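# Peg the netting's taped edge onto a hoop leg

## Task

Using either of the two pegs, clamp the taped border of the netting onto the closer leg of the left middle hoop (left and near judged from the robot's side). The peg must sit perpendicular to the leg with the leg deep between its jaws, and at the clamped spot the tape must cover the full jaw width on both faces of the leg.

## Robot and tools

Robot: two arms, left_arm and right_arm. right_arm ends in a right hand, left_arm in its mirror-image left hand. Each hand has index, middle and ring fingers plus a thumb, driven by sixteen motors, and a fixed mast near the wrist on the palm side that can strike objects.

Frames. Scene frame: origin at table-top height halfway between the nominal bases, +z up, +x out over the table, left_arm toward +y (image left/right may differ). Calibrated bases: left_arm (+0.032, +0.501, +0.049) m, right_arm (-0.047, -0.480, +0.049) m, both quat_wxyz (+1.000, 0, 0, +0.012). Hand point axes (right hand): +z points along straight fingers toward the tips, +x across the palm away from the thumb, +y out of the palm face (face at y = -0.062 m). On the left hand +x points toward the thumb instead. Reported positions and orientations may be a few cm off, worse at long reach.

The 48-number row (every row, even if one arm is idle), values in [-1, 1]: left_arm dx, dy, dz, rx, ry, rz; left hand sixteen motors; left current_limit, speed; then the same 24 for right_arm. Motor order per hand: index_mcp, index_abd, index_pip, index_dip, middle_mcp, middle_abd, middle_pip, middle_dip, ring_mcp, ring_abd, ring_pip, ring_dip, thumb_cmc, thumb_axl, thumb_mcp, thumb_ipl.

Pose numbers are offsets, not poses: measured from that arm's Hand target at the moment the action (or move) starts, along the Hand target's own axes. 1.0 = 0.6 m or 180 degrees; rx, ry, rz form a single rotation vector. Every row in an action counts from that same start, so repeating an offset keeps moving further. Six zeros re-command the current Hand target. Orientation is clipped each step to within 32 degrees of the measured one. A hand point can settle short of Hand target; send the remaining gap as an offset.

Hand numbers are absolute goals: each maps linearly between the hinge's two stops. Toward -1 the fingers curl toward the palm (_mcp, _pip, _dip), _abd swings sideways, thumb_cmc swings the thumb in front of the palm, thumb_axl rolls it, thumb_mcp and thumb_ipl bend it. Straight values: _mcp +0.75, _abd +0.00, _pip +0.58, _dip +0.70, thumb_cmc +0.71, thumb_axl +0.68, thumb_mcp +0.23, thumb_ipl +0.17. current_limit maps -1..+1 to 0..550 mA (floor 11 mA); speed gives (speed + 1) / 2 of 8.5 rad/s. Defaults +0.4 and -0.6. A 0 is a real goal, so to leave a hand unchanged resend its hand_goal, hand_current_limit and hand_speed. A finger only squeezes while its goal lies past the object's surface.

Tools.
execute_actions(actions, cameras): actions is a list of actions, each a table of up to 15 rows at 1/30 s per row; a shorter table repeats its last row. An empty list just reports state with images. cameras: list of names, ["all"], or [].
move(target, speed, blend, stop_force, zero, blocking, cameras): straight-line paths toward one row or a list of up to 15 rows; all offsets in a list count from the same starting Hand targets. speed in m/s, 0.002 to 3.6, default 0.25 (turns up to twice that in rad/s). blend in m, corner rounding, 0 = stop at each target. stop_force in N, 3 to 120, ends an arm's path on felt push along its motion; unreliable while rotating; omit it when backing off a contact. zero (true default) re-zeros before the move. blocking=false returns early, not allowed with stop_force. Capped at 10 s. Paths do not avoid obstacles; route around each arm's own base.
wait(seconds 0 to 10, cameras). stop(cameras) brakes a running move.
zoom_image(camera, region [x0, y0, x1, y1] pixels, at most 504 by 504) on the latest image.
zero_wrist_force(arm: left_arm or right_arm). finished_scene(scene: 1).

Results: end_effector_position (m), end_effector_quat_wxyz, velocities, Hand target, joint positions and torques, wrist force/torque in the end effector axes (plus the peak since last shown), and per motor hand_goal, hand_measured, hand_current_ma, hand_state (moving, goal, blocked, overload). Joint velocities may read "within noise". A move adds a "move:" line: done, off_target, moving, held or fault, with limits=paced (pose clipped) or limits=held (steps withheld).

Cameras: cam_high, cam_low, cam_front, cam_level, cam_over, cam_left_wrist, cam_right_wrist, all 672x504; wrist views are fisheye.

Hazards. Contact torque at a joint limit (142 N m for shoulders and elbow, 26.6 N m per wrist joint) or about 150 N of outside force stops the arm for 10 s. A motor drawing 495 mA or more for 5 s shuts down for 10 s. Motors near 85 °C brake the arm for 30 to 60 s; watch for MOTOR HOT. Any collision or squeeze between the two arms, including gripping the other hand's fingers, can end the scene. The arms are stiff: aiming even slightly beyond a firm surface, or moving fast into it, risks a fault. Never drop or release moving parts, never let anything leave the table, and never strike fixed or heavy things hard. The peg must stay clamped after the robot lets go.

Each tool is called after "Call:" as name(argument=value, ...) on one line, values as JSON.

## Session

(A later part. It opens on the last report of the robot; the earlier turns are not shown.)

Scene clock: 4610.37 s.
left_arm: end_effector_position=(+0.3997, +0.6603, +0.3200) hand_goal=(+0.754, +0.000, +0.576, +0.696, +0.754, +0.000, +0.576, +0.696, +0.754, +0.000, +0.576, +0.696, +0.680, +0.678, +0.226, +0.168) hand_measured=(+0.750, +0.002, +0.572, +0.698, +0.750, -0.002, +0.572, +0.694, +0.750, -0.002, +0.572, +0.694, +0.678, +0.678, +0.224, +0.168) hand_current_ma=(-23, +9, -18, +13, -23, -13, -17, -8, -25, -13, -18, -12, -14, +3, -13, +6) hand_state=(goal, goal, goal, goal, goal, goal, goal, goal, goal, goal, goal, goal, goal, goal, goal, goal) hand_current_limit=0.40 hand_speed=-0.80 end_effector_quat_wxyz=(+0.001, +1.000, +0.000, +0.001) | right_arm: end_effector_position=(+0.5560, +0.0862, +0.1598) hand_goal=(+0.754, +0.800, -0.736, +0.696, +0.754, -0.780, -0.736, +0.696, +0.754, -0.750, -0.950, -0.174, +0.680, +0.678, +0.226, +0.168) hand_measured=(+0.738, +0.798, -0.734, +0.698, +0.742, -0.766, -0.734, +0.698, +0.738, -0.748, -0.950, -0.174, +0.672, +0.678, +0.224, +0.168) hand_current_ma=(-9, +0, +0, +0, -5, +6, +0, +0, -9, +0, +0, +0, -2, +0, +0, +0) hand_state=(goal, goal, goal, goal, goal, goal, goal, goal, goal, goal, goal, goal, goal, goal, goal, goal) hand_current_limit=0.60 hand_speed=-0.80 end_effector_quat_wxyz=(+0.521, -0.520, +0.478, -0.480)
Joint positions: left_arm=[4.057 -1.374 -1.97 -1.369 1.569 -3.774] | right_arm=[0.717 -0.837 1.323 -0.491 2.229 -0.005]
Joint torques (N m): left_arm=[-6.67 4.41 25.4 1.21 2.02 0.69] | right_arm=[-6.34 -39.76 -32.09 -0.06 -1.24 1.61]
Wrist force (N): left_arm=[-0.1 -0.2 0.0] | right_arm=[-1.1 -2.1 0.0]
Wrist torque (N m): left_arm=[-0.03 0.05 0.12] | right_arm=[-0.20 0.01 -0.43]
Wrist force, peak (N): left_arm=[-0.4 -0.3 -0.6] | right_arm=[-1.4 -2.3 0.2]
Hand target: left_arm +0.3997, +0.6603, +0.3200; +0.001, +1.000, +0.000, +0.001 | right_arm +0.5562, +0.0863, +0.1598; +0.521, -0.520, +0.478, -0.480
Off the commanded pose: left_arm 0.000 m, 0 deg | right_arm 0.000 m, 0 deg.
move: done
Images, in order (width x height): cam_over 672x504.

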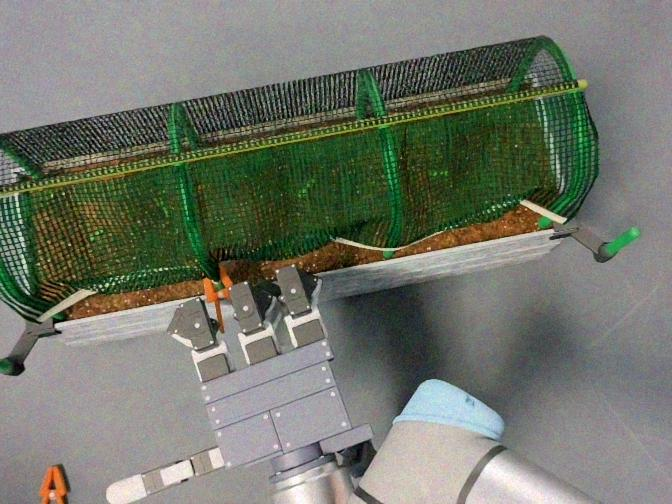

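Call:
execute_actions(actions=[], cameras=["cam_right_wrist","cam_over","cam_low"])

Scene clock: 4633.53 s.
left_arm: end_effector_position=(+0.3997, +0.6603, +0.3200) hand_goal=(+0.754, +0.000, +0.576, +0.696, +0.754, +0.000, +0.576, +0.696, +0.754, +0.000, +0.576, +0.696, +0.680, +0.678, +0.226, +0.168) hand_measured=(+0.750, +0.002, +0.572, +0.698, +0.750, -0.002, +0.572, +0.694, +0.750, -0.002, +0.572, +0.694, +0.678, +0.678, +0.224, +0.168) hand_current_ma=(-23, +9, -18, +13, -23, -13, -17, -8, -25, -13, -18, -12, -14, +3, -13, +6) hand_state=(goal, goal, goal, goal, goal, goal, goal, goal, goal, goal, goal, goal, goal, goal, goal, goal) hand_current_limit=0.40 hand_speed=-0.80 end_effector_quat_wxyz=(+0.001, +1.000, +0.000, +0.001) | right_arm: end_effector_position=(+0.5562, +0.0863, +0.1598) hand_goal=(+0.754, +0.800, -0.736, +0.696, +0.754, -0.780, -0.736, +0.696, +0.754, -0.750, -0.950, -0.174, +0.680, +0.678, +0.226, +0.168) hand_measured=(+0.738, +0.798, -0.734, +0.698, +0.742, -0.766, -0.734, +0.698, +0.738, -0.748, -0.950, -0.174, +0.672, +0.678, +0.224, +0.168) hand_current_ma=(-9, +0, +0, +0, -5, +6, +0, +0, -9, +0, +0, +0, -2, +0, +0, +0) hand_state=(goal, goal, goal, goal, goal, goal, goal, goal, goal, goal, goal, goal, goal, goal, goal, goal) hand_current_limit=0.60 hand_speed=-0.80 end_effector_quat_wxyz=(+0.521, -0.520, +0.478, -0.480)
Joint positions: left_arm=[4.057 -1.374 -1.97 -1.369 1.569 -3.774] | right_arm=[0.717 -0.837 1.323 -0.491 2.229 -0.005]
Joint velocities: within noise
Joint torques (N m): left_arm=[-6.87 4.19 25.38 1.3 2.05 0.63] | right_arm=[-8.61 -40.26 -31.23 -0.19 -1.49 1.35]
Motor temperatures (°C): left_arm=[34 34 32 33 36 45] | right_arm=[31 31 38 35 35 40]
Wrist force (N): left_arm=[0.2 -0.3 0.1] | right_arm=[-1.3 -2.0 0.1]
Wrist torque (N m): left_arm=[-0.05 0.01 0.14] | right_arm=[-0.19 0.03 -0.44]
Wrist force, peak (N): left_arm=[0.0 -0.7 -0.2] | right_arm=[-1.3 -2.3 0.0]
Hand target: left_arm +0.3997, +0.6603, +0.3200; +0.001, +1.000, +0.000, +0.001 | right_arm +0.5562, +0.0863, +0.1598; +0.521, -0.520, +0.478, -0.480
Off the commanded pose: left_arm 0.000 m, 0 deg | right_arm 0.000 m, 0 deg.
camera_calibration:
cam_right_wrist: T_world_to_cam=[[-0.0298758, 0.776288, -0.62967, 0.0844284], [-0.772626, 0.381732, 0.507276, 0.266411], [0.634158, 0.501655, 0.588376, -0.361153], [0, 0, 0, 1]] pos_world=[0.437387, 0.0139359, 0.130512]
Images, in order (width x height): cam_low 672x504, cam_over 672x504, cam_right_wrist 672x504.

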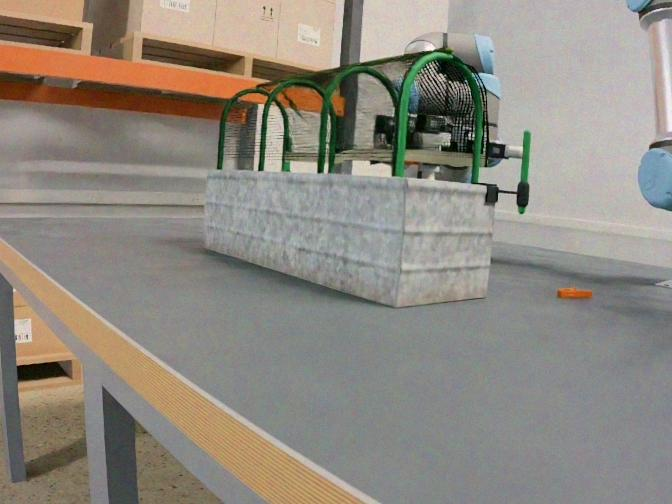

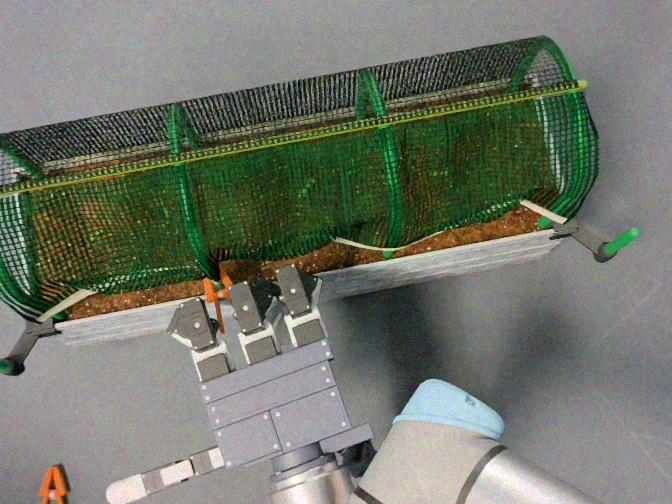

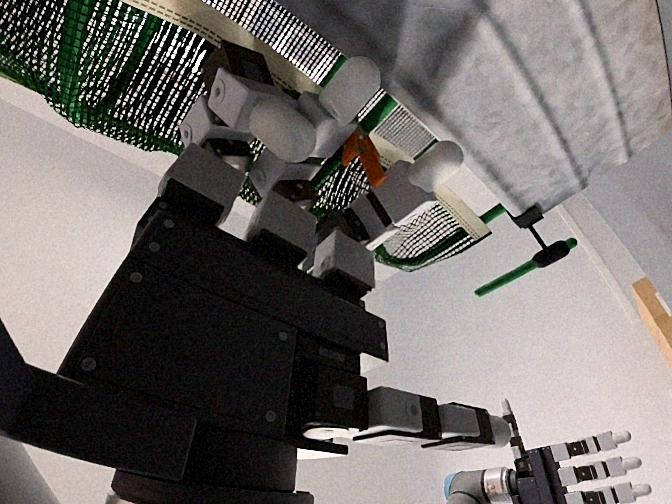

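Call:
move(target=[[0,0,0,0,0,0,0.754,0,0.576,0.696,0.754,0,0.576,0.696,0.754,0,0.576,0.696,0.68,0.678,0.226,0.168,0.4,-0.8,0,0,0,0,0,0,0.754,0.45,-0.737,0.696,0.754,-0.45,-0.737,0.696,0.754,-0.7,-0.95,-0.174,0.68,0.678,0.226,0.168,0.78,-0.9],[0,0,0,0,0,0,0.754,0,0.576,0.696,0.754,0,0.576,0.696,0.754,0,0.576,0.696,0.68,0.678,0.226,0.168,0.4,-0.8,0,0,0,0,0,0,0.754,0.3,-0.737,0.696,0.754,-0.3,-0.737,0.696,0.754,-0.6,-0.95,-0.174,0.68,0.678,0.226,0.168,0.78,-0.94]], cameras=["cam_over","cam_front"])

Scene clock: 4644.13 s.
left_arm: end_effector_position=(+0.3997, +0.6603, +0.3200) hand_goal=(+0.754, +0.000, +0.576, +0.696, +0.754, +0.000, +0.576, +0.696, +0.754, +0.000, +0.576, +0.696, +0.680, +0.678, +0.226, +0.168) hand_measured=(+0.750, +0.002, +0.572, +0.698, +0.750, -0.002, +0.572, +0.694, +0.750, -0.002, +0.572, +0.694, +0.678, +0.678, +0.224, +0.168) hand_current_ma=(-23, +9, -18, +13, -23, -13, -17, -8, -25, -13, -18, -12, -14, +3, -13, +6) hand_state=(goal, goal, goal, goal, goal, goal, goal, goal, goal, goal, goal, goal, goal, goal, goal, goal) hand_current_limit=0.40 hand_speed=-0.80 end_effector_quat_wxyz=(+0.001, +1.000, +0.000, +0.001) | right_arm: end_effector_position=(+0.5562, +0.0863, +0.1598) hand_goal=(+0.754, +0.300, -0.736, +0.696, +0.754, -0.300, -0.736, +0.696, +0.754, -0.600, -0.950, -0.174, +0.680, +0.678, +0.226, +0.168) hand_measured=(+0.744, +0.344, -0.712, +0.698, +0.746, -0.352, -0.714, +0.698, +0.738, -0.602, -0.950, -0.174, +0.672, +0.678, +0.224, +0.168) hand_current_ma=(-5, +39, +17, +0, -3, -52, +15, +0, -9, +0, +0, +0, -2, +0, +0, +0) hand_state=(goal, blocked, blocked, goal, goal, blocked, blocked, goal, goal, goal, goal, goal, goal, goal, goal, goal) hand_current_limit=0.78 hand_speed=-0.94 end_effector_quat_wxyz=(+0.521, -0.520, +0.478, -0.480)
Joint positions: left_arm=[4.057 -1.374 -1.97 -1.369 1.569 -3.774] | right_arm=[0.717 -0.837 1.323 -0.491 2.229 -0.005]
Joint torques (N m): left_arm=[-6.92 4.29 25.29 1.23 2 0.78] | right_arm=[-5.19 -40.42 -30.27 -0.33 -1.02 1.33]
Wrist force (N): left_arm=[0.0 -0.2 0.0] | right_arm=[-0.7 -2.1 1.3]
Wrist torque (N m): left_arm=[-0.03 0.03 0.12] | right_arm=[-0.27 0.01 -0.41]
Wrist force, peak (N): left_arm=[-0.5 -0.1 -0.6] | right_arm=[-0.8 -2.2 1.3]
Hand target: left_arm +0.3997, +0.6603, +0.3200; +0.001, +1.000, +0.000, +0.001 | right_arm +0.5562, +0.0863, +0.1598; +0.521, -0.520, +0.478, -0.480
Off the commanded pose: left_arm 0.000 m, 0 deg | right_arm 0.000 m, 0 deg.
move: done
Images, in order (width x height): cam_front 672x504, cam_over 672x504.

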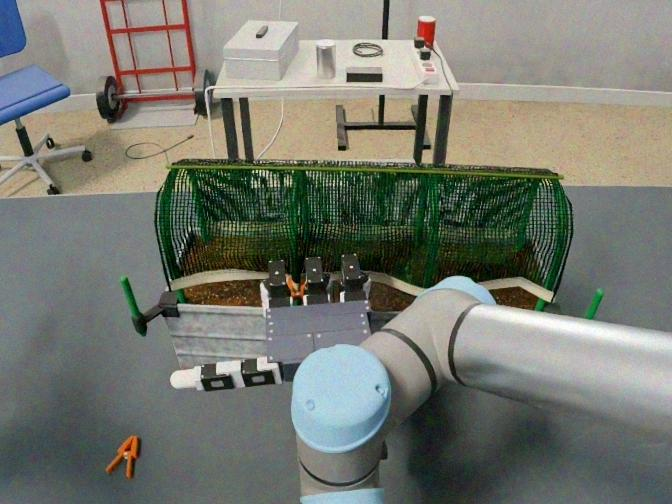

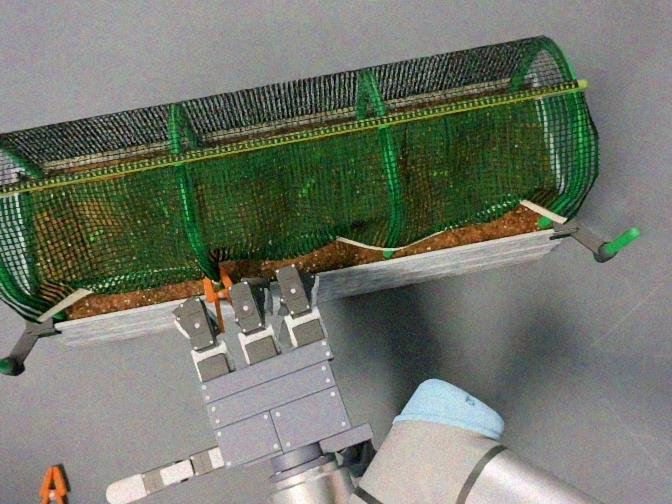

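Call:
move(target=[[0,0,0,0,0,0,0.754,0,0.576,0.696,0.754,0,0.576,0.696,0.754,0,0.576,0.696,0.68,0.678,0.226,0.168,0.4,-0.8,0,0,0,0,0,0,0.754,0.15,-0.737,0.696,0.754,-0.15,-0.737,0.696,0.754,-0.5,-0.95,-0.174,0.68,0.678,0.226,0.168,0.78,-0.94],[0,0,0,0,0,0,0.754,0,0.576,0.696,0.754,0,0.576,0.696,0.754,0,0.576,0.696,0.68,0.678,0.226,0.168,0.4,-0.8,0,0,0,0,0,0,0.754,-0.1,-0.737,0.696,0.754,0.1,-0.737,0.696,0.754,-0.35,-0.95,-0.174,0.68,0.678,0.226,0.168,0.78,-0.94]], cameras=["cam_over","cam_front","cam_low"])

Call:
zoom_image(camera="cam_over", region=[175, 240, 285, 340])

Call:
zoom_image(camera="cam_front", region=[265, 250, 335, 310])

Call:
zoom_image(camera="cam_low", region=[375, 140, 435, 185])

Scene clock: 4655.67 s.
left_arm: end_effector_position=(+0.3997, +0.6603, +0.3200) hand_goal=(+0.754, +0.000, +0.576, +0.696, +0.754, +0.000, +0.576, +0.696, +0.754, +0.000, +0.576, +0.696, +0.680, +0.678, +0.226, +0.168) hand_measured=(+0.750, +0.002, +0.572, +0.698, +0.750, -0.002, +0.572, +0.694, +0.750, -0.002, +0.572, +0.694, +0.678, +0.678, +0.224, +0.168) hand_current_ma=(-23, +9, -18, +13, -23, -13, -17, -8, -25, -13, -18, -12, -14, +3, -13, +6) hand_state=(goal, goal, goal, goal, goal, goal, goal, goal, goal, goal, goal, goal, goal, goal, goal, goal) hand_current_limit=0.40 hand_speed=-0.80 end_effector_quat_wxyz=(+0.001, +1.000, +0.000, +0.001) | right_arm: end_effector_position=(+0.5562, +0.0863, +0.1598) hand_goal=(+0.754, -0.100, -0.736, +0.696, +0.754, +0.100, -0.736, +0.696, +0.754, -0.350, -0.950, -0.174, +0.680, +0.678, +0.226, +0.168) hand_measured=(+0.744, +0.102, -0.708, +0.698, +0.744, -0.118, -0.710, +0.698, +0.738, -0.352, -0.950, -0.174, +0.672, +0.678, +0.224, +0.168) hand_current_ma=(-4, +489, +23, +0, -4, -489, +20, +0, -9, +0, +0, +0, -2, +0, +0, +0) hand_state=(goal, blocked, blocked, goal, goal, blocked, blocked, goal, goal, goal, goal, goal, goal, goal, goal, goal) hand_current_limit=0.78 hand_speed=-0.94 end_effector_quat_wxyz=(+0.521, -0.520, +0.478, -0.480)
Joint positions: left_arm=[4.057 -1.374 -1.97 -1.369 1.569 -3.774] | right_arm=[0.717 -0.837 1.323 -0.491 2.229 -0.005]
Joint torques (N m): left_arm=[-6.57 4.29 25.27 1.31 1.93 0.75] | right_arm=[2.32 -40.62 -27.65 -0.39 -0.1 1.35]
Wrist force (N): left_arm=[-0.1 -0.2 -0.4] | right_arm=[-1.2 -2.0 -0.2]
Wrist torque (N m): left_arm=[0.00 0.04 0.12] | right_arm=[-0.20 0.01 -0.44]
Wrist force, peak (N): left_arm=[-0.4 -0.2 -0.6] | right_arm=[-1.0 -2.2 1.2]
Hand target: left_arm +0.3997, +0.6603, +0.3200; +0.001, +1.000, +0.000, +0.001 | right_arm +0.5562, +0.0863, +0.1598; +0.521, -0.520, +0.478, -0.480
Off the commanded pose: left_arm 0.000 m, 0 deg | right_arm 0.000 m, 0 deg.
move: done
Images, in order (width x height): cam_low 672x504, cam_front 672x504, cam_over 672x504.

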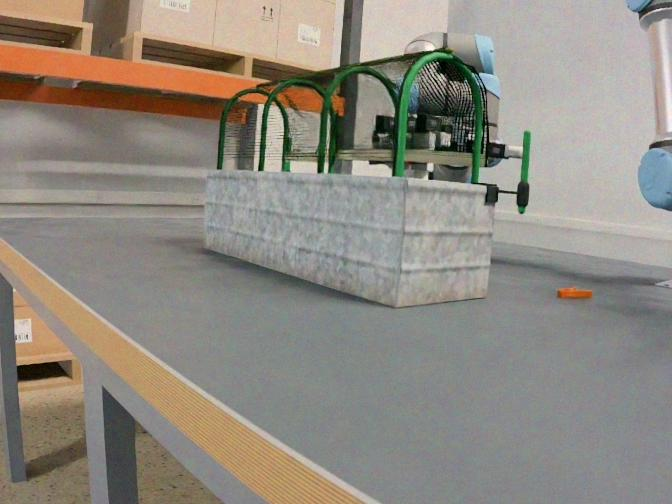

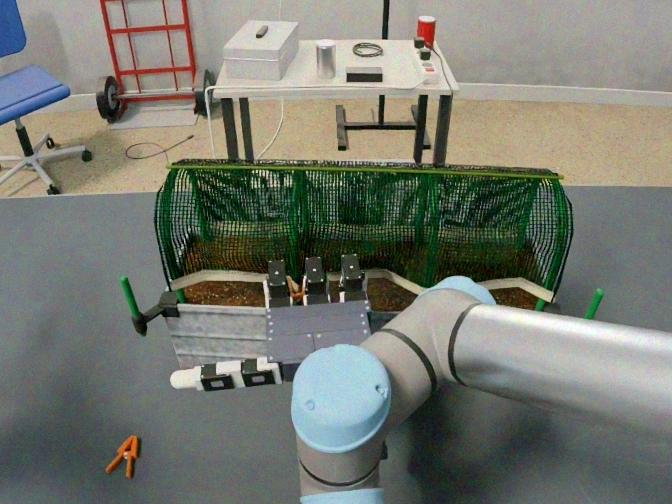

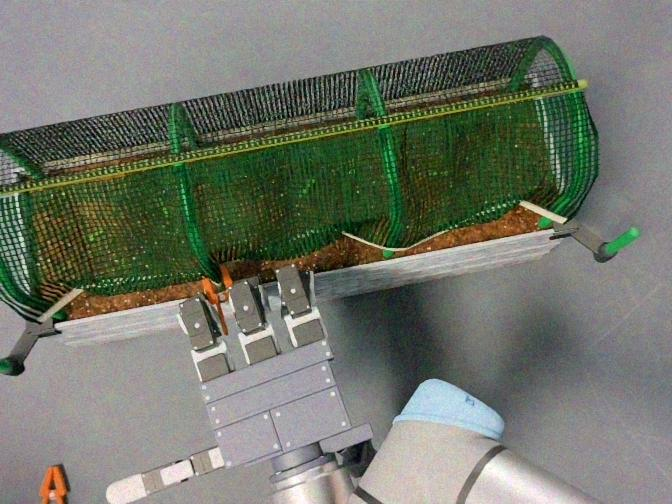

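Scaled by 4.582 from the camera's 672x504 image, which has a finer 960x720 frame.

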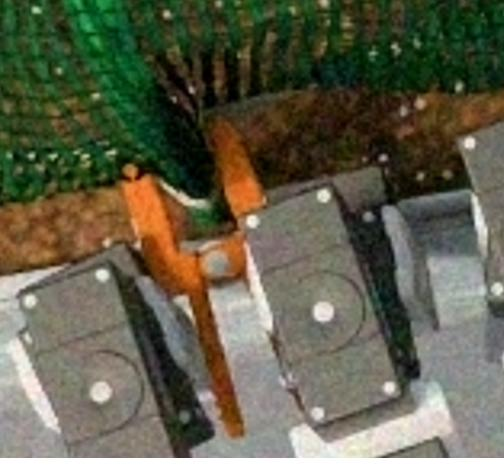

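Scaled by 7.200 from the camera's 672x504 image, which has a finer 960x720 frame.

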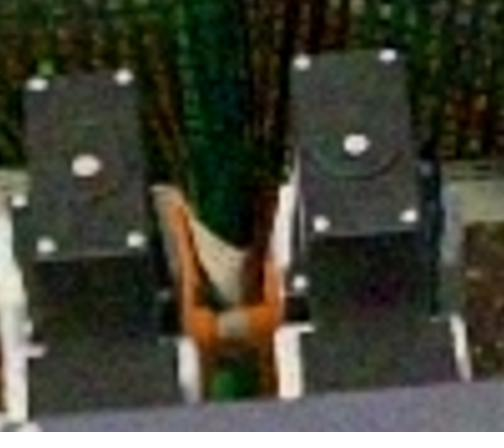

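Scaled by 8.400 from the camera's 672x504 image, which has a finer 960x720 frame.

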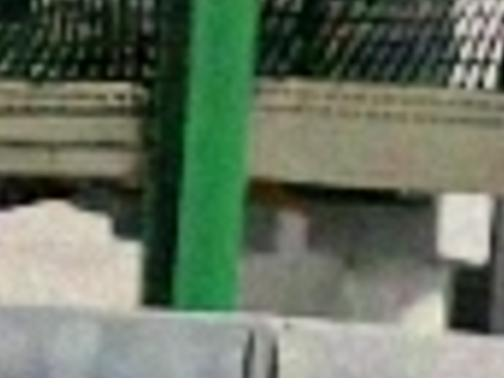

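Call:
move(target=[0,0,0,0,0,0,0.754,0,0.576,0.696,0.754,0,0.576,0.696,0.754,0,0.576,0.696,0.68,0.678,0.226,0.168,0.4,-0.8,0,-0.0125,0,-0.01111,0,0,0.754,-0.1,-0.737,0.696,0.754,0.1,-0.737,0.696,0.754,-0.35,-0.95,-0.174,0.68,0.678,0.226,0.168,0.78,-0.94], speed=0.012, cameras=["cam_over","cam_front","cam_low","cam_right_wrist","cam_level"])

Call:
zoom_image(camera="cam_low", region=[375, 140, 435, 185])

Call:
zoom_image(camera="cam_front", region=[265, 250, 335, 310])

Call:
zoom_image(camera="cam_right_wrist", region=[290, 60, 460, 220])

Scene clock: 4733.73 s.
left_arm: end_effector_position=(+0.3997, +0.6603, +0.3200) hand_goal=(+0.754, +0.000, +0.576, +0.696, +0.754, +0.000, +0.576, +0.696, +0.754, +0.000, +0.576, +0.696, +0.680, +0.678, +0.226, +0.168) hand_measured=(+0.750, +0.002, +0.572, +0.698, +0.750, -0.002, +0.572, +0.694, +0.750, -0.002, +0.572, +0.694, +0.678, +0.678, +0.224, +0.168) hand_current_ma=(-23, +9, -18, +13, -23, -13, -17, -8, -25, -13, -18, -12, -14, +3, -13, +6) hand_state=(goal, goal, goal, goal, goal, goal, goal, goal, goal, goal, goal, goal, goal, goal, goal, goal) hand_current_limit=0.40 hand_speed=-0.80 end_effector_quat_wxyz=(+0.001, +1.000, +0.000, +0.001) | right_arm: end_effector_position=(+0.5561, +0.0863, +0.1673) hand_goal=(+0.754, -0.100, -0.736, +0.696, +0.754, +0.100, -0.736, +0.696, +0.754, -0.350, -0.950, -0.174, +0.680, +0.678, +0.226, +0.168) hand_measured=(+0.744, +0.102, -0.708, +0.698, +0.744, -0.118, -0.710, +0.698, +0.738, -0.352, -0.950, -0.174, +0.672, +0.678, +0.224, +0.168) hand_current_ma=(-4, +490, +23, +0, -4, -489, +20, +0, -9, +0, +0, +0, -2, +0, +0, +0) hand_state=(goal, blocked, blocked, goal, goal, blocked, blocked, goal, goal, goal, goal, goal, goal, goal, goal, goal) hand_current_limit=0.78 hand_speed=-0.94 end_effector_quat_wxyz=(+0.511, -0.529, +0.486, -0.472)
Joint positions: left_arm=[4.057 -1.374 -1.97 -1.369 1.569 -3.774] | right_arm=[0.714 -0.839 1.284 -0.405 2.226 0.022]
Joint torques (N m): left_arm=[-6.94 4.49 25.33 1.34 2.07 0.81] | right_arm=[-7.19 -58.32 -32.08 0.02 -1.27 1.42]
Wrist force (N): left_arm=[0.1 0.0 -0.2] | right_arm=[-1.2 -2.0 -0.2]
Wrist torque (N m): left_arm=[0.01 0.01 0.13] | right_arm=[-0.19 0.01 -0.44]
Wrist force, peak (N): left_arm=[-0.5 -0.4 0.2] | right_arm=[-1.2 -2.3 0.0]
Hand target: left_arm +0.3997, +0.6603, +0.3200; +0.001, +1.000, +0.000, +0.001 | right_arm +0.5561, +0.0863, +0.1673; +0.511, -0.529, +0.486, -0.472
Off the commanded pose: left_arm 0.000 m, 0 deg | right_arm 0.000 m, 0 deg.
move: done
camera_calibration:
cam_right_wrist: T_world_to_cam=[[-0.0516195, 0.77449, -0.630476, 0.101512], [-0.754605, 0.383277, 0.532607, 0.248208], [0.654146, 0.503253, 0.564649, -0.372731], [0, 0, 0, 1]] pos_world=[0.43636, 0.0138256, 0.142266]
Images, in order (width x height): cam_low 672x504, cam_front 672x504, cam_level 672x504, cam_over 672x504, cam_right_wrist 672x504.

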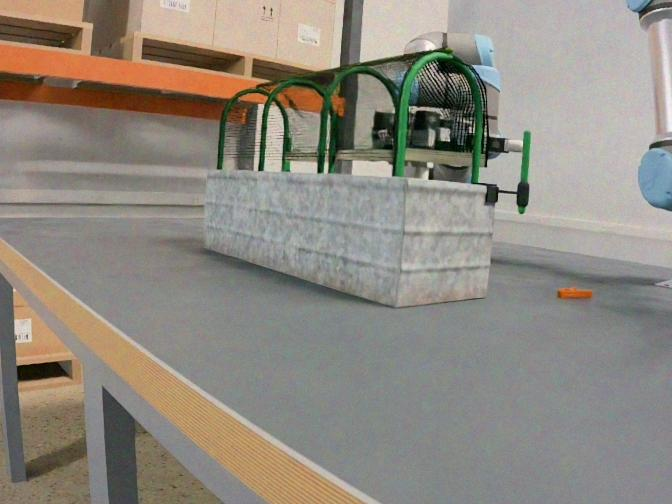

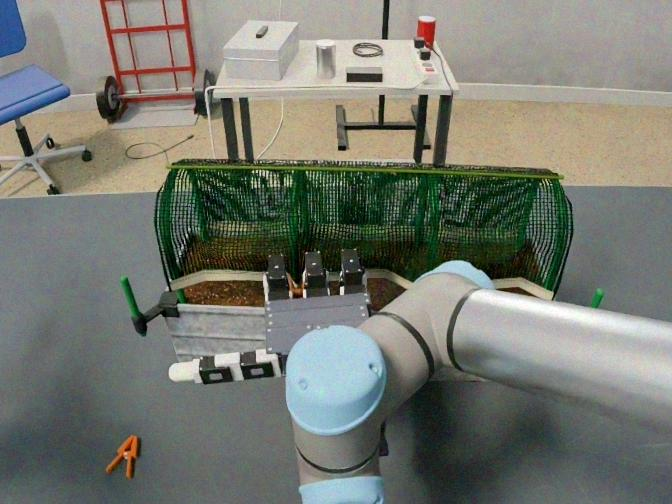

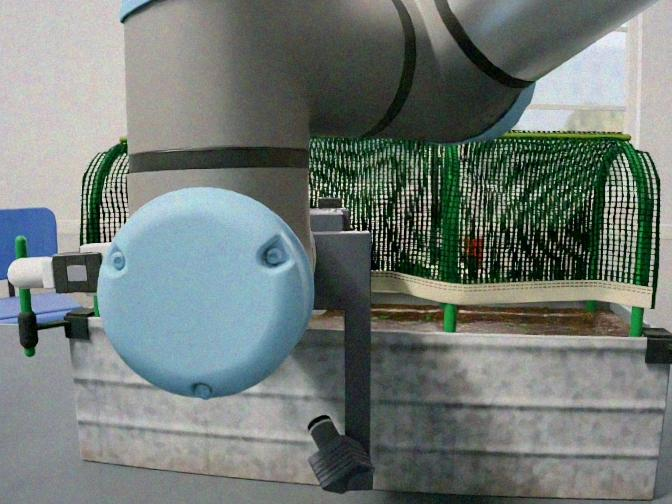

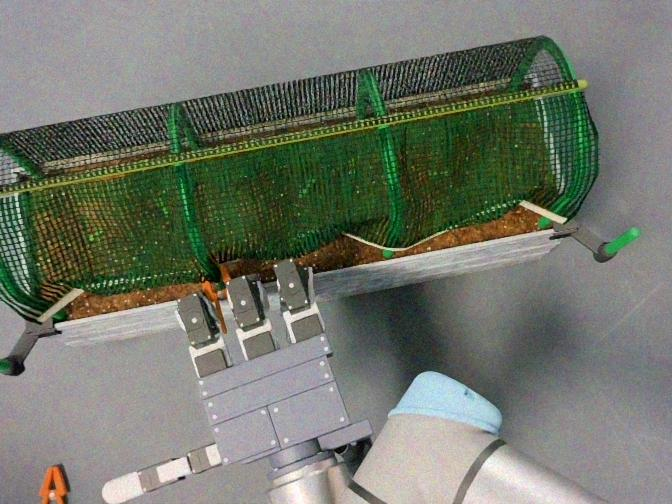

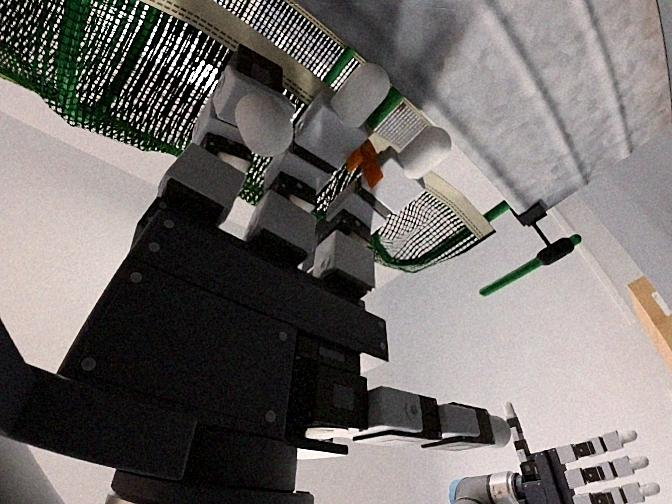

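Scaled by 8.400 from the camera's 672x504 image, which has a finer 960x720 frame.

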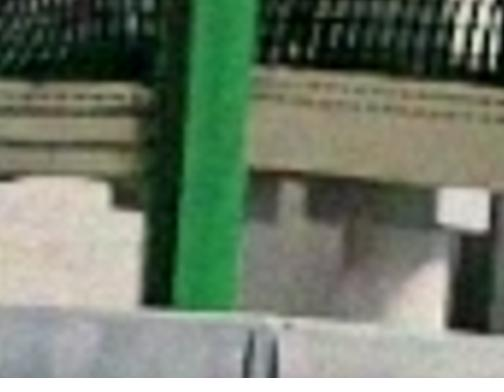

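Scaled by 7.200 from the camera's 672x504 image, which has a finer 960x720 frame.

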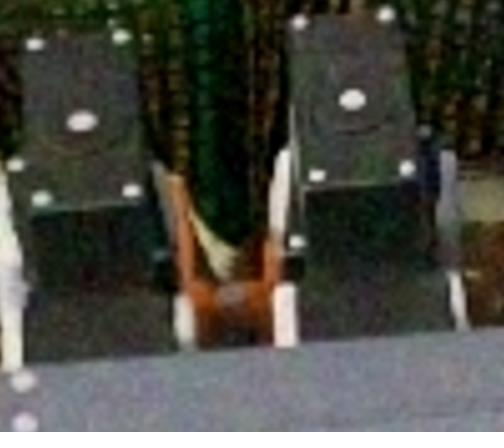

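Scaled by 2.965 from the camera's 672x504 image, which has a finer 960x720 frame.

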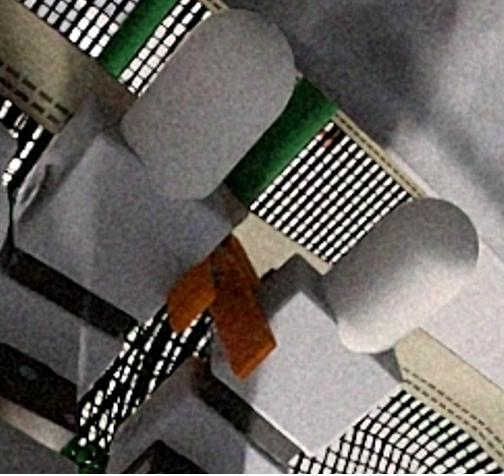

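Call:
move(target=[0,0,0,0,0,0,0.754,0,0.576,0.696,0.754,0,0.576,0.696,0.754,0,0.576,0.696,0.68,0.678,0.226,0.168,0.4,-0.8,0,-0.00667,0,0,0,0,0.754,-0.1,-0.737,0.696,0.754,0.1,-0.737,0.696,0.754,-0.35,-0.95,-0.174,0.68,0.678,0.226,0.168,0.78,-0.94], speed=0.012, stop_force=10, cameras=["cam_over","cam_front","cam_low","cam_right_wrist"])

Call:
zoom_image(camera="cam_low", region=[375, 140, 435, 185])

Call:
zoom_image(camera="cam_front", region=[265, 250, 335, 310])

Call:
zoom_image(camera="cam_right_wrist", region=[320, 90, 420, 200])

Call:
zoom_image(camera="cam_over", region=[175, 240, 265, 330])

Scene clock: 4758.83 s.
left_arm: end_effector_position=(+0.3997, +0.6603, +0.3200) hand_goal=(+0.754, +0.000, +0.576, +0.696, +0.754, +0.000, +0.576, +0.696, +0.754, +0.000, +0.576, +0.696, +0.680, +0.678, +0.226, +0.168) hand_measured=(+0.750, +0.002, +0.572, +0.698, +0.750, -0.002, +0.572, +0.694, +0.750, -0.002, +0.572, +0.694, +0.678, +0.678, +0.224, +0.168) hand_current_ma=(-23, +9, -18, +13, -23, -13, -17, -8, -25, -13, -18, -12, -14, +3, -13, +6) hand_state=(goal, goal, goal, goal, goal, goal, goal, goal, goal, goal, goal, goal, goal, goal, goal, goal) hand_current_limit=0.40 hand_speed=-0.80 end_effector_quat_wxyz=(+0.001, +1.000, +0.000, +0.001) | right_arm: end_effector_position=(+0.5563, +0.0863, +0.1713) hand_goal=(+0.754, -0.100, -0.736, +0.696, +0.754, +0.100, -0.736, +0.696, +0.754, -0.350, -0.950, -0.174, +0.680, +0.678, +0.226, +0.168) hand_measured=(+0.744, +0.102, -0.708, +0.698, +0.744, -0.118, -0.710, +0.698, +0.738, -0.352, -0.950, -0.174, +0.672, +0.678, +0.224, +0.168) hand_current_ma=(-4, +489, +23, +0, -4, -489, +20, +0, -9, +0, +0, +0, -2, +0, +0, +0) hand_state=(goal, blocked, blocked, goal, goal, blocked, blocked, goal, goal, goal, goal, goal, goal, goal, goal, goal) hand_current_limit=0.78 hand_speed=-0.94 end_effector_quat_wxyz=(+0.511, -0.529, +0.486, -0.472)
Joint positions: left_arm=[4.057 -1.374 -1.97 -1.369 1.569 -3.774] | right_arm=[0.714 -0.843 1.28 -0.397 2.226 0.022]
Joint torques (N m): left_arm=[-7.05 4.61 25.37 1.24 1.99 0.77] | right_arm=[-9.13 -59.85 -32.44 -0.05 -1.49 1.43]
Wrist force (N): left_arm=[0.1 0.2 0.2] | right_arm=[-1.0 -1.8 -0.3]
Wrist torque (N m): left_arm=[0.01 0.03 0.12] | right_arm=[-0.17 -0.01 -0.43]
Wrist force, peak (N): left_arm=[-0.3 -0.6 -0.3] | right_arm=[-1.3 -2.2 0.0]
Hand target: left_arm +0.3997, +0.6603, +0.3200; +0.001, +1.000, +0.000, +0.001 | right_arm +0.5563, +0.0863, +0.1713; +0.511, -0.529, +0.486, -0.472
Off the commanded pose: left_arm 0.000 m, 0 deg | right_arm 0.000 m, 0 deg.
move: done
camera_calibration:
cam_right_wrist: T_world_to_cam=[[-0.0517089, 0.774488, -0.630472, 0.104141], [-0.754517, 0.383288, 0.532723, 0.246044], [0.65424, 0.503248, 0.564545, -0.375137], [0, 0, 0, 1]] pos_world=[0.436459, 0.0138256, 0.146366]
Images, in order (width x height): cam_low 672x504, cam_front 672x504, cam_over 672x504, cam_right_wrist 672x504.

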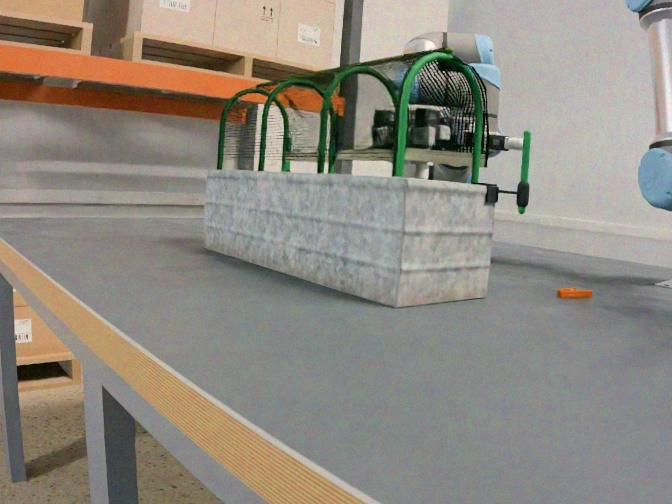

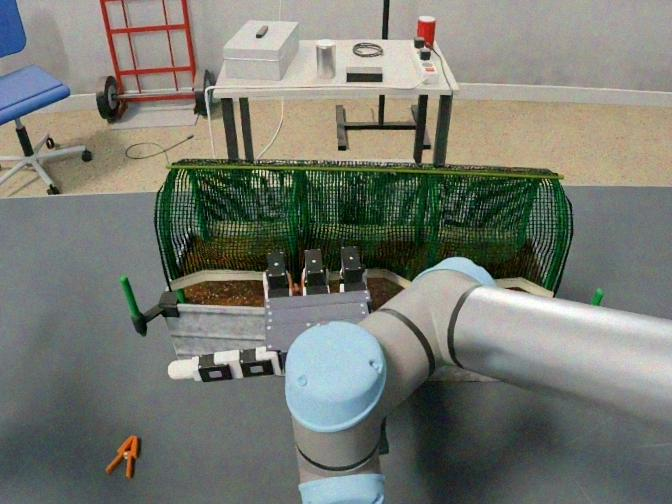

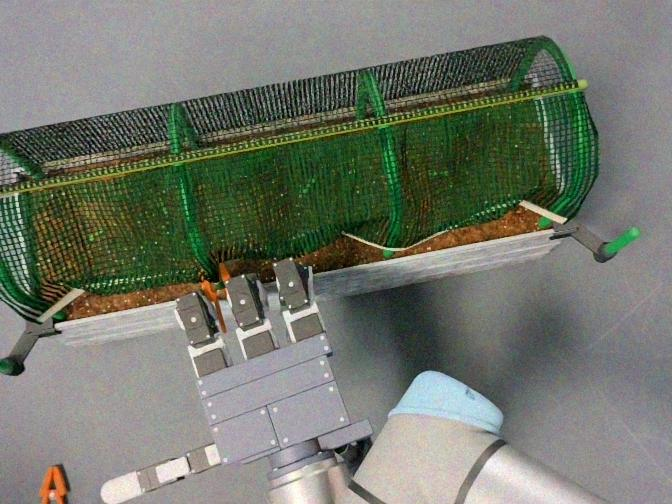

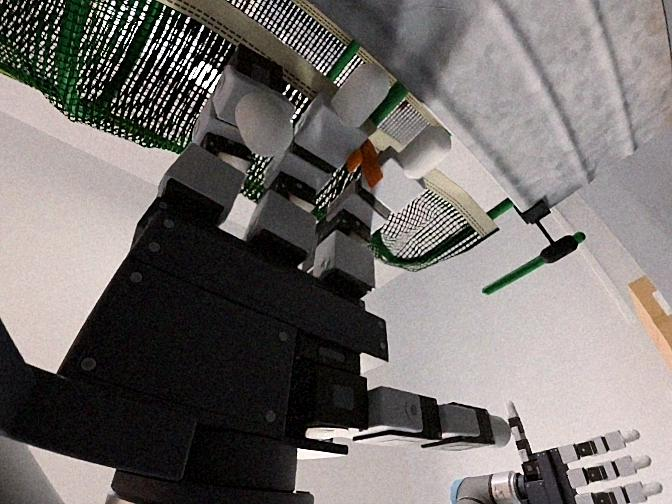

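Scaled by 8.400 from the camera's 672x504 image, which has a finer 960x720 frame.

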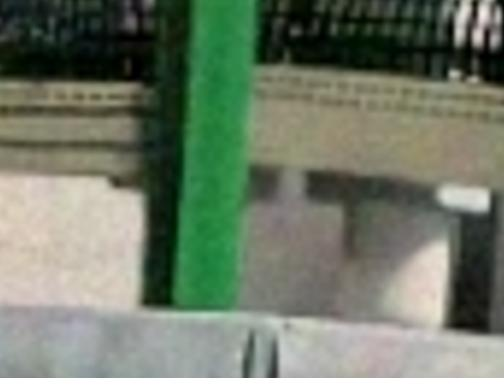

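Scaled by 7.200 from the camera's 672x504 image, which has a finer 960x720 frame.

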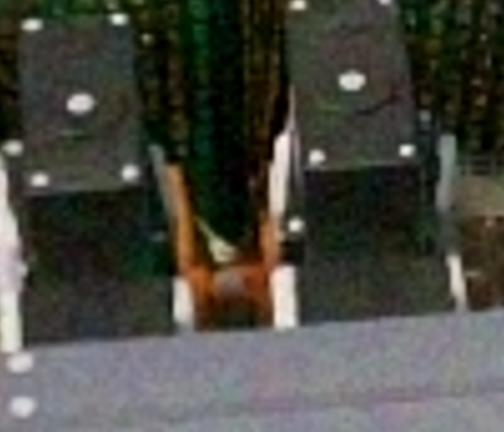

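Scaled by 4.582 from the camera's 672x504 image, which has a finer 960x720 frame.

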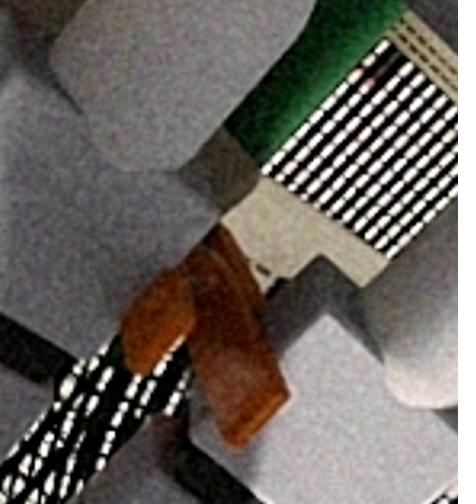

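Scaled by 5.600 from the camera's 672x504 image, which has a finer 960x720 frame.

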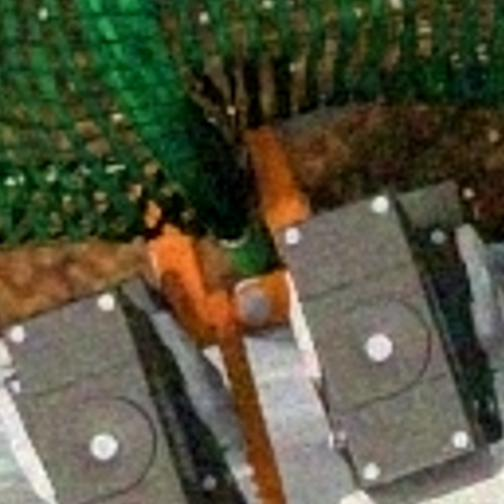

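Call:
move(target=[0,0,0,0,0,0,0.754,0,0.576,0.696,0.754,0,0.576,0.696,0.754,0,0.576,0.696,0.68,0.678,0.226,0.168,0.4,-0.8,0,0,0.0035,0,0,0,0.754,-0.1,-0.737,0.696,0.754,0.1,-0.737,0.696,0.754,-0.35,-0.95,-0.174,0.68,0.678,0.226,0.168,0.78,-0.94], speed=0.012, stop_force=12, cameras=["cam_over","cam_low"])

Call:
zoom_image(camera="cam_over", region=[175, 240, 265, 330])

Call:
zoom_image(camera="cam_low", region=[375, 140, 435, 185])

Scene clock: 5016.10 s.
left_arm: end_effector_position=(+0.3997, +0.6603, +0.3200) hand_goal=(+0.754, +0.000, +0.576, +0.696, +0.754, +0.000, +0.576, +0.696, +0.754, +0.000, +0.576, +0.696, +0.680, +0.678, +0.226, +0.168) hand_measured=(+0.750, +0.002, +0.572, +0.698, +0.750, -0.002, +0.572, +0.694, +0.750, -0.002, +0.572, +0.694, +0.678, +0.678, +0.224, +0.168) hand_current_ma=(-23, +9, -18, +13, -23, -13, -17, -8, -25, -13, -18, -12, -14, +3, -13, +6) hand_state=(goal, goal, goal, goal, goal, goal, goal, goal, goal, goal, goal, goal, goal, goal, goal, goal) hand_current_limit=0.40 hand_speed=-0.80 end_effector_quat_wxyz=(+0.001, +1.000, +0.000, +0.001) | right_arm: end_effector_position=(+0.5584, +0.0865, +0.1712) hand_goal=(+0.754, -0.100, -0.736, +0.696, +0.754, +0.100, -0.736, +0.696, +0.754, -0.350, -0.950, -0.174, +0.680, +0.678, +0.226, +0.168) hand_measured=(+0.744, +0.100, -0.708, +0.698, +0.742, -0.118, -0.710, +0.698, +0.738, -0.352, -0.950, -0.174, +0.672, +0.678, +0.224, +0.168) hand_current_ma=(-4, +489, +23, +0, -5, -489, +20, +0, -9, +0, +0, +0, -2, +0, +0, +0) hand_state=(goal, blocked, blocked, goal, goal, blocked, blocked, goal, goal, goal, goal, goal, goal, goal, goal, goal) hand_current_limit=0.78 hand_speed=-0.94 end_effector_quat_wxyz=(+0.511, -0.529, +0.486, -0.472)
Joint positions: left_arm=[4.057 -1.374 -1.97 -1.369 1.569 -3.774] | right_arm=[0.712 -0.84 1.275 -0.395 2.224 0.022]
Joint torques (N m): left_arm=[-6.93 4.58 24.67 1.44 1.94 0.82] | right_arm=[-8.24 -40.7 -31.57 -0.3 -1.33 -0.51]
Wrist force (N): left_arm=[-0.2 -0.2 -0.3] | right_arm=[-1.1 -1.8 -1.3]
Wrist torque (N m): left_arm=[-0.01 0.05 0.11] | right_arm=[-0.14 -0.02 -0.43]
Wrist force, peak (N): left_arm=[-0.1 -0.4 -0.6] | right_arm=[-1.3 -2.0 -1.1]
Hand target: left_arm +0.3997, +0.6603, +0.3200; +0.001, +1.000, +0.000, +0.001 | right_arm +0.5584, +0.0865, +0.1712; +0.511, -0.529, +0.486, -0.472
Off the commanded pose: left_arm 0.000 m, 0 deg | right_arm 0.000 m, 0 deg.
move: done
Images, in order (width x height): cam_low 672x504, cam_over 672x504.

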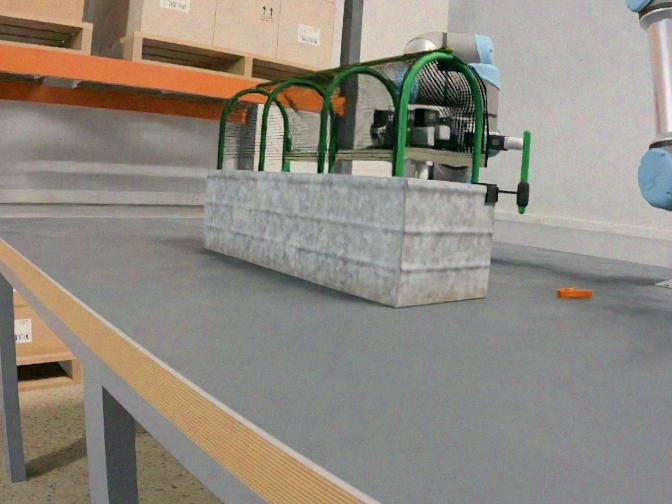

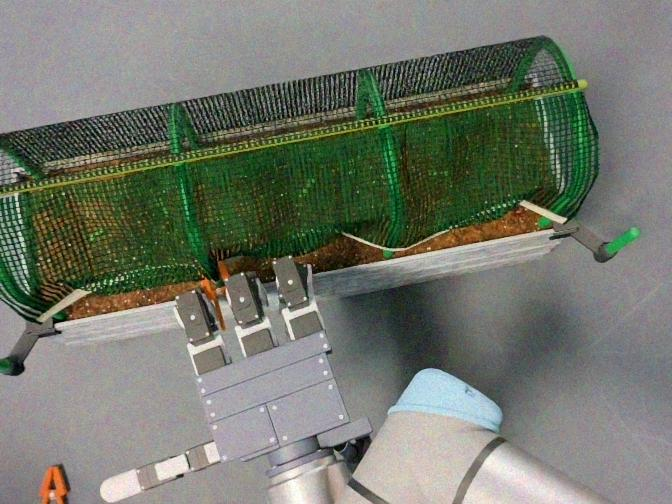

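Scaled by 5.600 from the camera's 672x504 image, which has a finer 960x720 frame.

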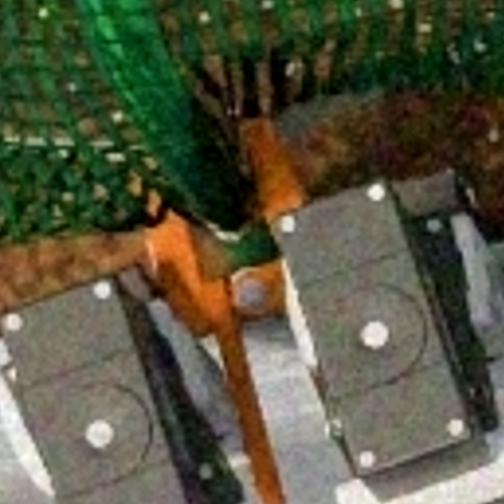

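Scaled by 8.400 from the camera's 672x504 image, which has a finer 960x720 frame.

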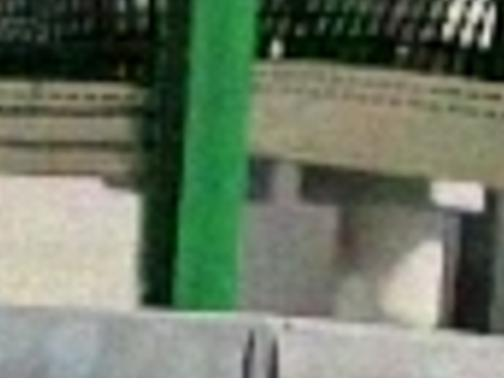

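Call:
move(target=[[0,0,0,0,0,0,0.754,0,0.576,0.696,0.754,0,0.576,0.696,0.754,0,0.576,0.696,0.68,0.678,0.226,0.168,0.4,-0.8,0,0,0,0,0,0,0.754,0.25,-0.737,0.696,0.754,-0.25,-0.737,0.696,0.754,-0.5,-0.95,-0.174,0.68,0.678,0.226,0.168,0.78,-0.95],[0,0,0,0,0,0,0.754,0,0.576,0.696,0.754,0,0.576,0.696,0.754,0,0.576,0.696,0.68,0.678,0.226,0.168,0.4,-0.8,0,0,0,0,0,0,0.754,0.45,-0.737,0.696,0.754,-0.45,-0.737,0.696,0.754,-0.7,-0.95,-0.174,0.68,0.678,0.226,0.168,0.78,-0.93],[0,0,0,0,0,0,0.754,0,0.576,0.696,0.754,0,0.576,0.696,0.754,0,0.576,0.696,0.68,0.678,0.226,0.168,0.4,-0.8,0,0,0,0,0,0,0.754,0.8,-0.737,0.696,0.754,-0.78,-0.737,0.696,0.754,-0.75,-0.95,-0.174,0.68,0.678,0.226,0.168,0.6,-0.85]], cameras=["cam_over","cam_low"])

Call:
zoom_image(camera="cam_over", region=[175, 240, 265, 330])

Call:
zoom_image(camera="cam_low", region=[375, 140, 435, 185])

Scene clock: 5035.63 s.
left_arm: end_effector_position=(+0.3997, +0.6603, +0.3200) hand_goal=(+0.754, +0.000, +0.576, +0.696, +0.754, +0.000, +0.576, +0.696, +0.754, +0.000, +0.576, +0.696, +0.680, +0.678, +0.226, +0.168) hand_measured=(+0.750, +0.002, +0.572, +0.698, +0.750, -0.002, +0.572, +0.694, +0.750, -0.002, +0.572, +0.694, +0.678, +0.678, +0.224, +0.168) hand_current_ma=(-23, +9, -18, +13, -23, -13, -17, -8, -25, -13, -18, -12, -14, +3, -13, +6) hand_state=(goal, goal, goal, goal, goal, goal, goal, goal, goal, goal, goal, goal, goal, goal, goal, goal) hand_current_limit=0.40 hand_speed=-0.80 end_effector_quat_wxyz=(+0.001, +1.000, +0.000, +0.001) | right_arm: end_effector_position=(+0.5584, +0.0865, +0.1712) hand_goal=(+0.754, +0.800, -0.736, +0.696, +0.754, -0.780, -0.736, +0.696, +0.754, -0.750, -0.950, -0.174, +0.680, +0.678, +0.226, +0.168) hand_measured=(+0.738, +0.798, -0.734, +0.698, +0.742, -0.766, -0.734, +0.698, +0.738, -0.748, -0.950, -0.174, +0.672, +0.678, +0.224, +0.168) hand_current_ma=(-9, +0, +0, +0, -5, +5, +0, +0, -9, +0, +0, +0, -2, +0, +0, +0) hand_state=(goal, goal, goal, goal, goal, goal, goal, goal, goal, goal, goal, goal, goal, goal, goal, goal) hand_current_limit=0.60 hand_speed=-0.85 end_effector_quat_wxyz=(+0.511, -0.529, +0.486, -0.472)
Joint positions: left_arm=[4.057 -1.374 -1.97 -1.369 1.569 -3.774] | right_arm=[0.712 -0.84 1.275 -0.395 2.224 0.022]
Joint torques (N m): left_arm=[-6.54 4.05 24.38 1.31 2.01 0.81] | right_arm=[-4.81 -41.45 -30.6 -1.61 -1.29 -0.7]
Wrist force (N): left_arm=[0.3 0.2 -0.2] | right_arm=[-1.0 -2.1 0.0]
Wrist torque (N m): left_arm=[0.03 -0.01 0.14] | right_arm=[-0.18 -0.01 -0.43]
Wrist force, peak (N): left_arm=[0.3 -0.6 -0.4] | right_arm=[-0.9 -1.8 -2.5]
Hand target: left_arm +0.3997, +0.6603, +0.3200; +0.001, +1.000, +0.000, +0.001 | right_arm +0.5584, +0.0865, +0.1712; +0.511, -0.529, +0.486, -0.472
Off the commanded pose: left_arm 0.000 m, 0 deg | right_arm 0.000 m, 0 deg.
move: done
Images, in order (width x height): cam_low 672x504, cam_over 672x504.

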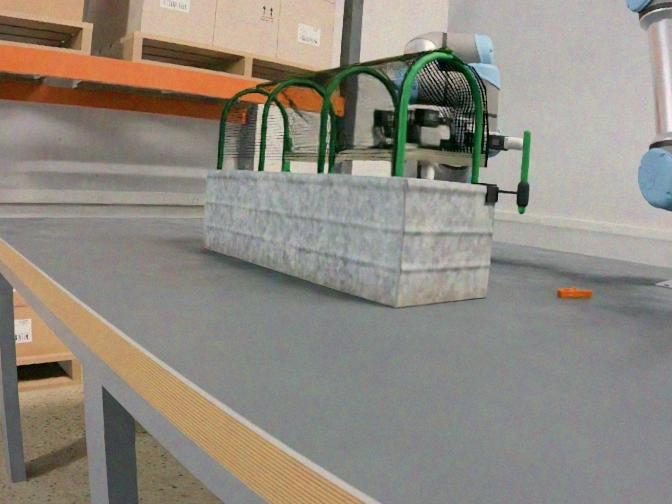

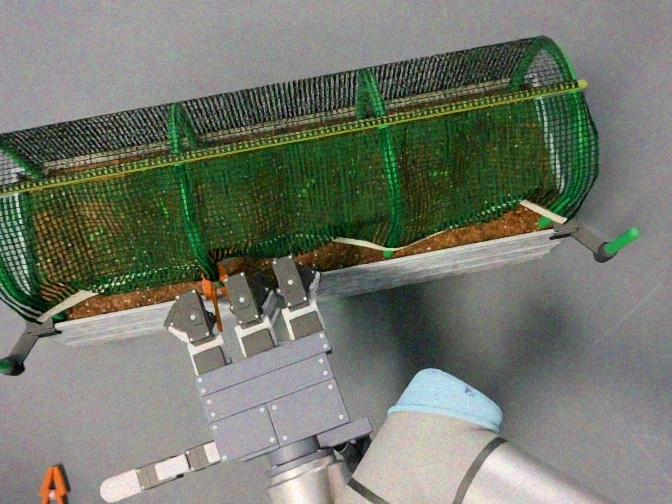

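Scaled by 5.600 from the camera's 672x504 image, which has a finer 960x720 frame.

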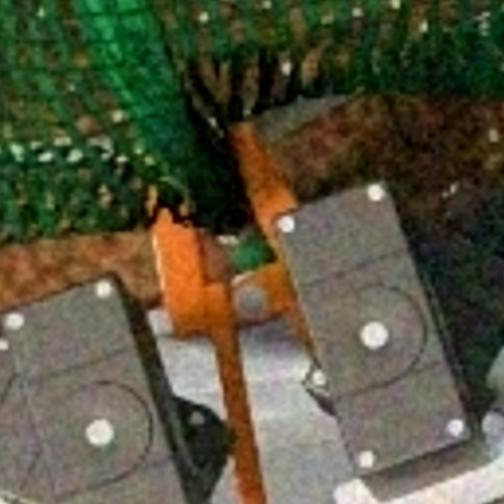

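Scaled by 8.400 from the camera's 672x504 image, which has a finer 960x720 frame.

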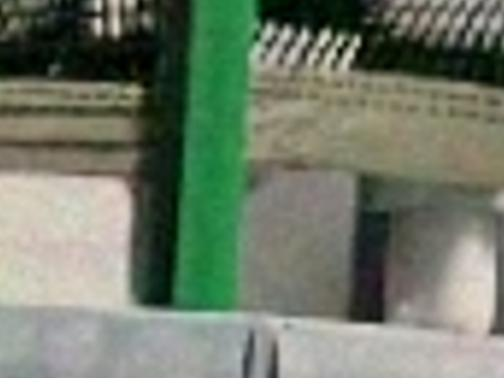

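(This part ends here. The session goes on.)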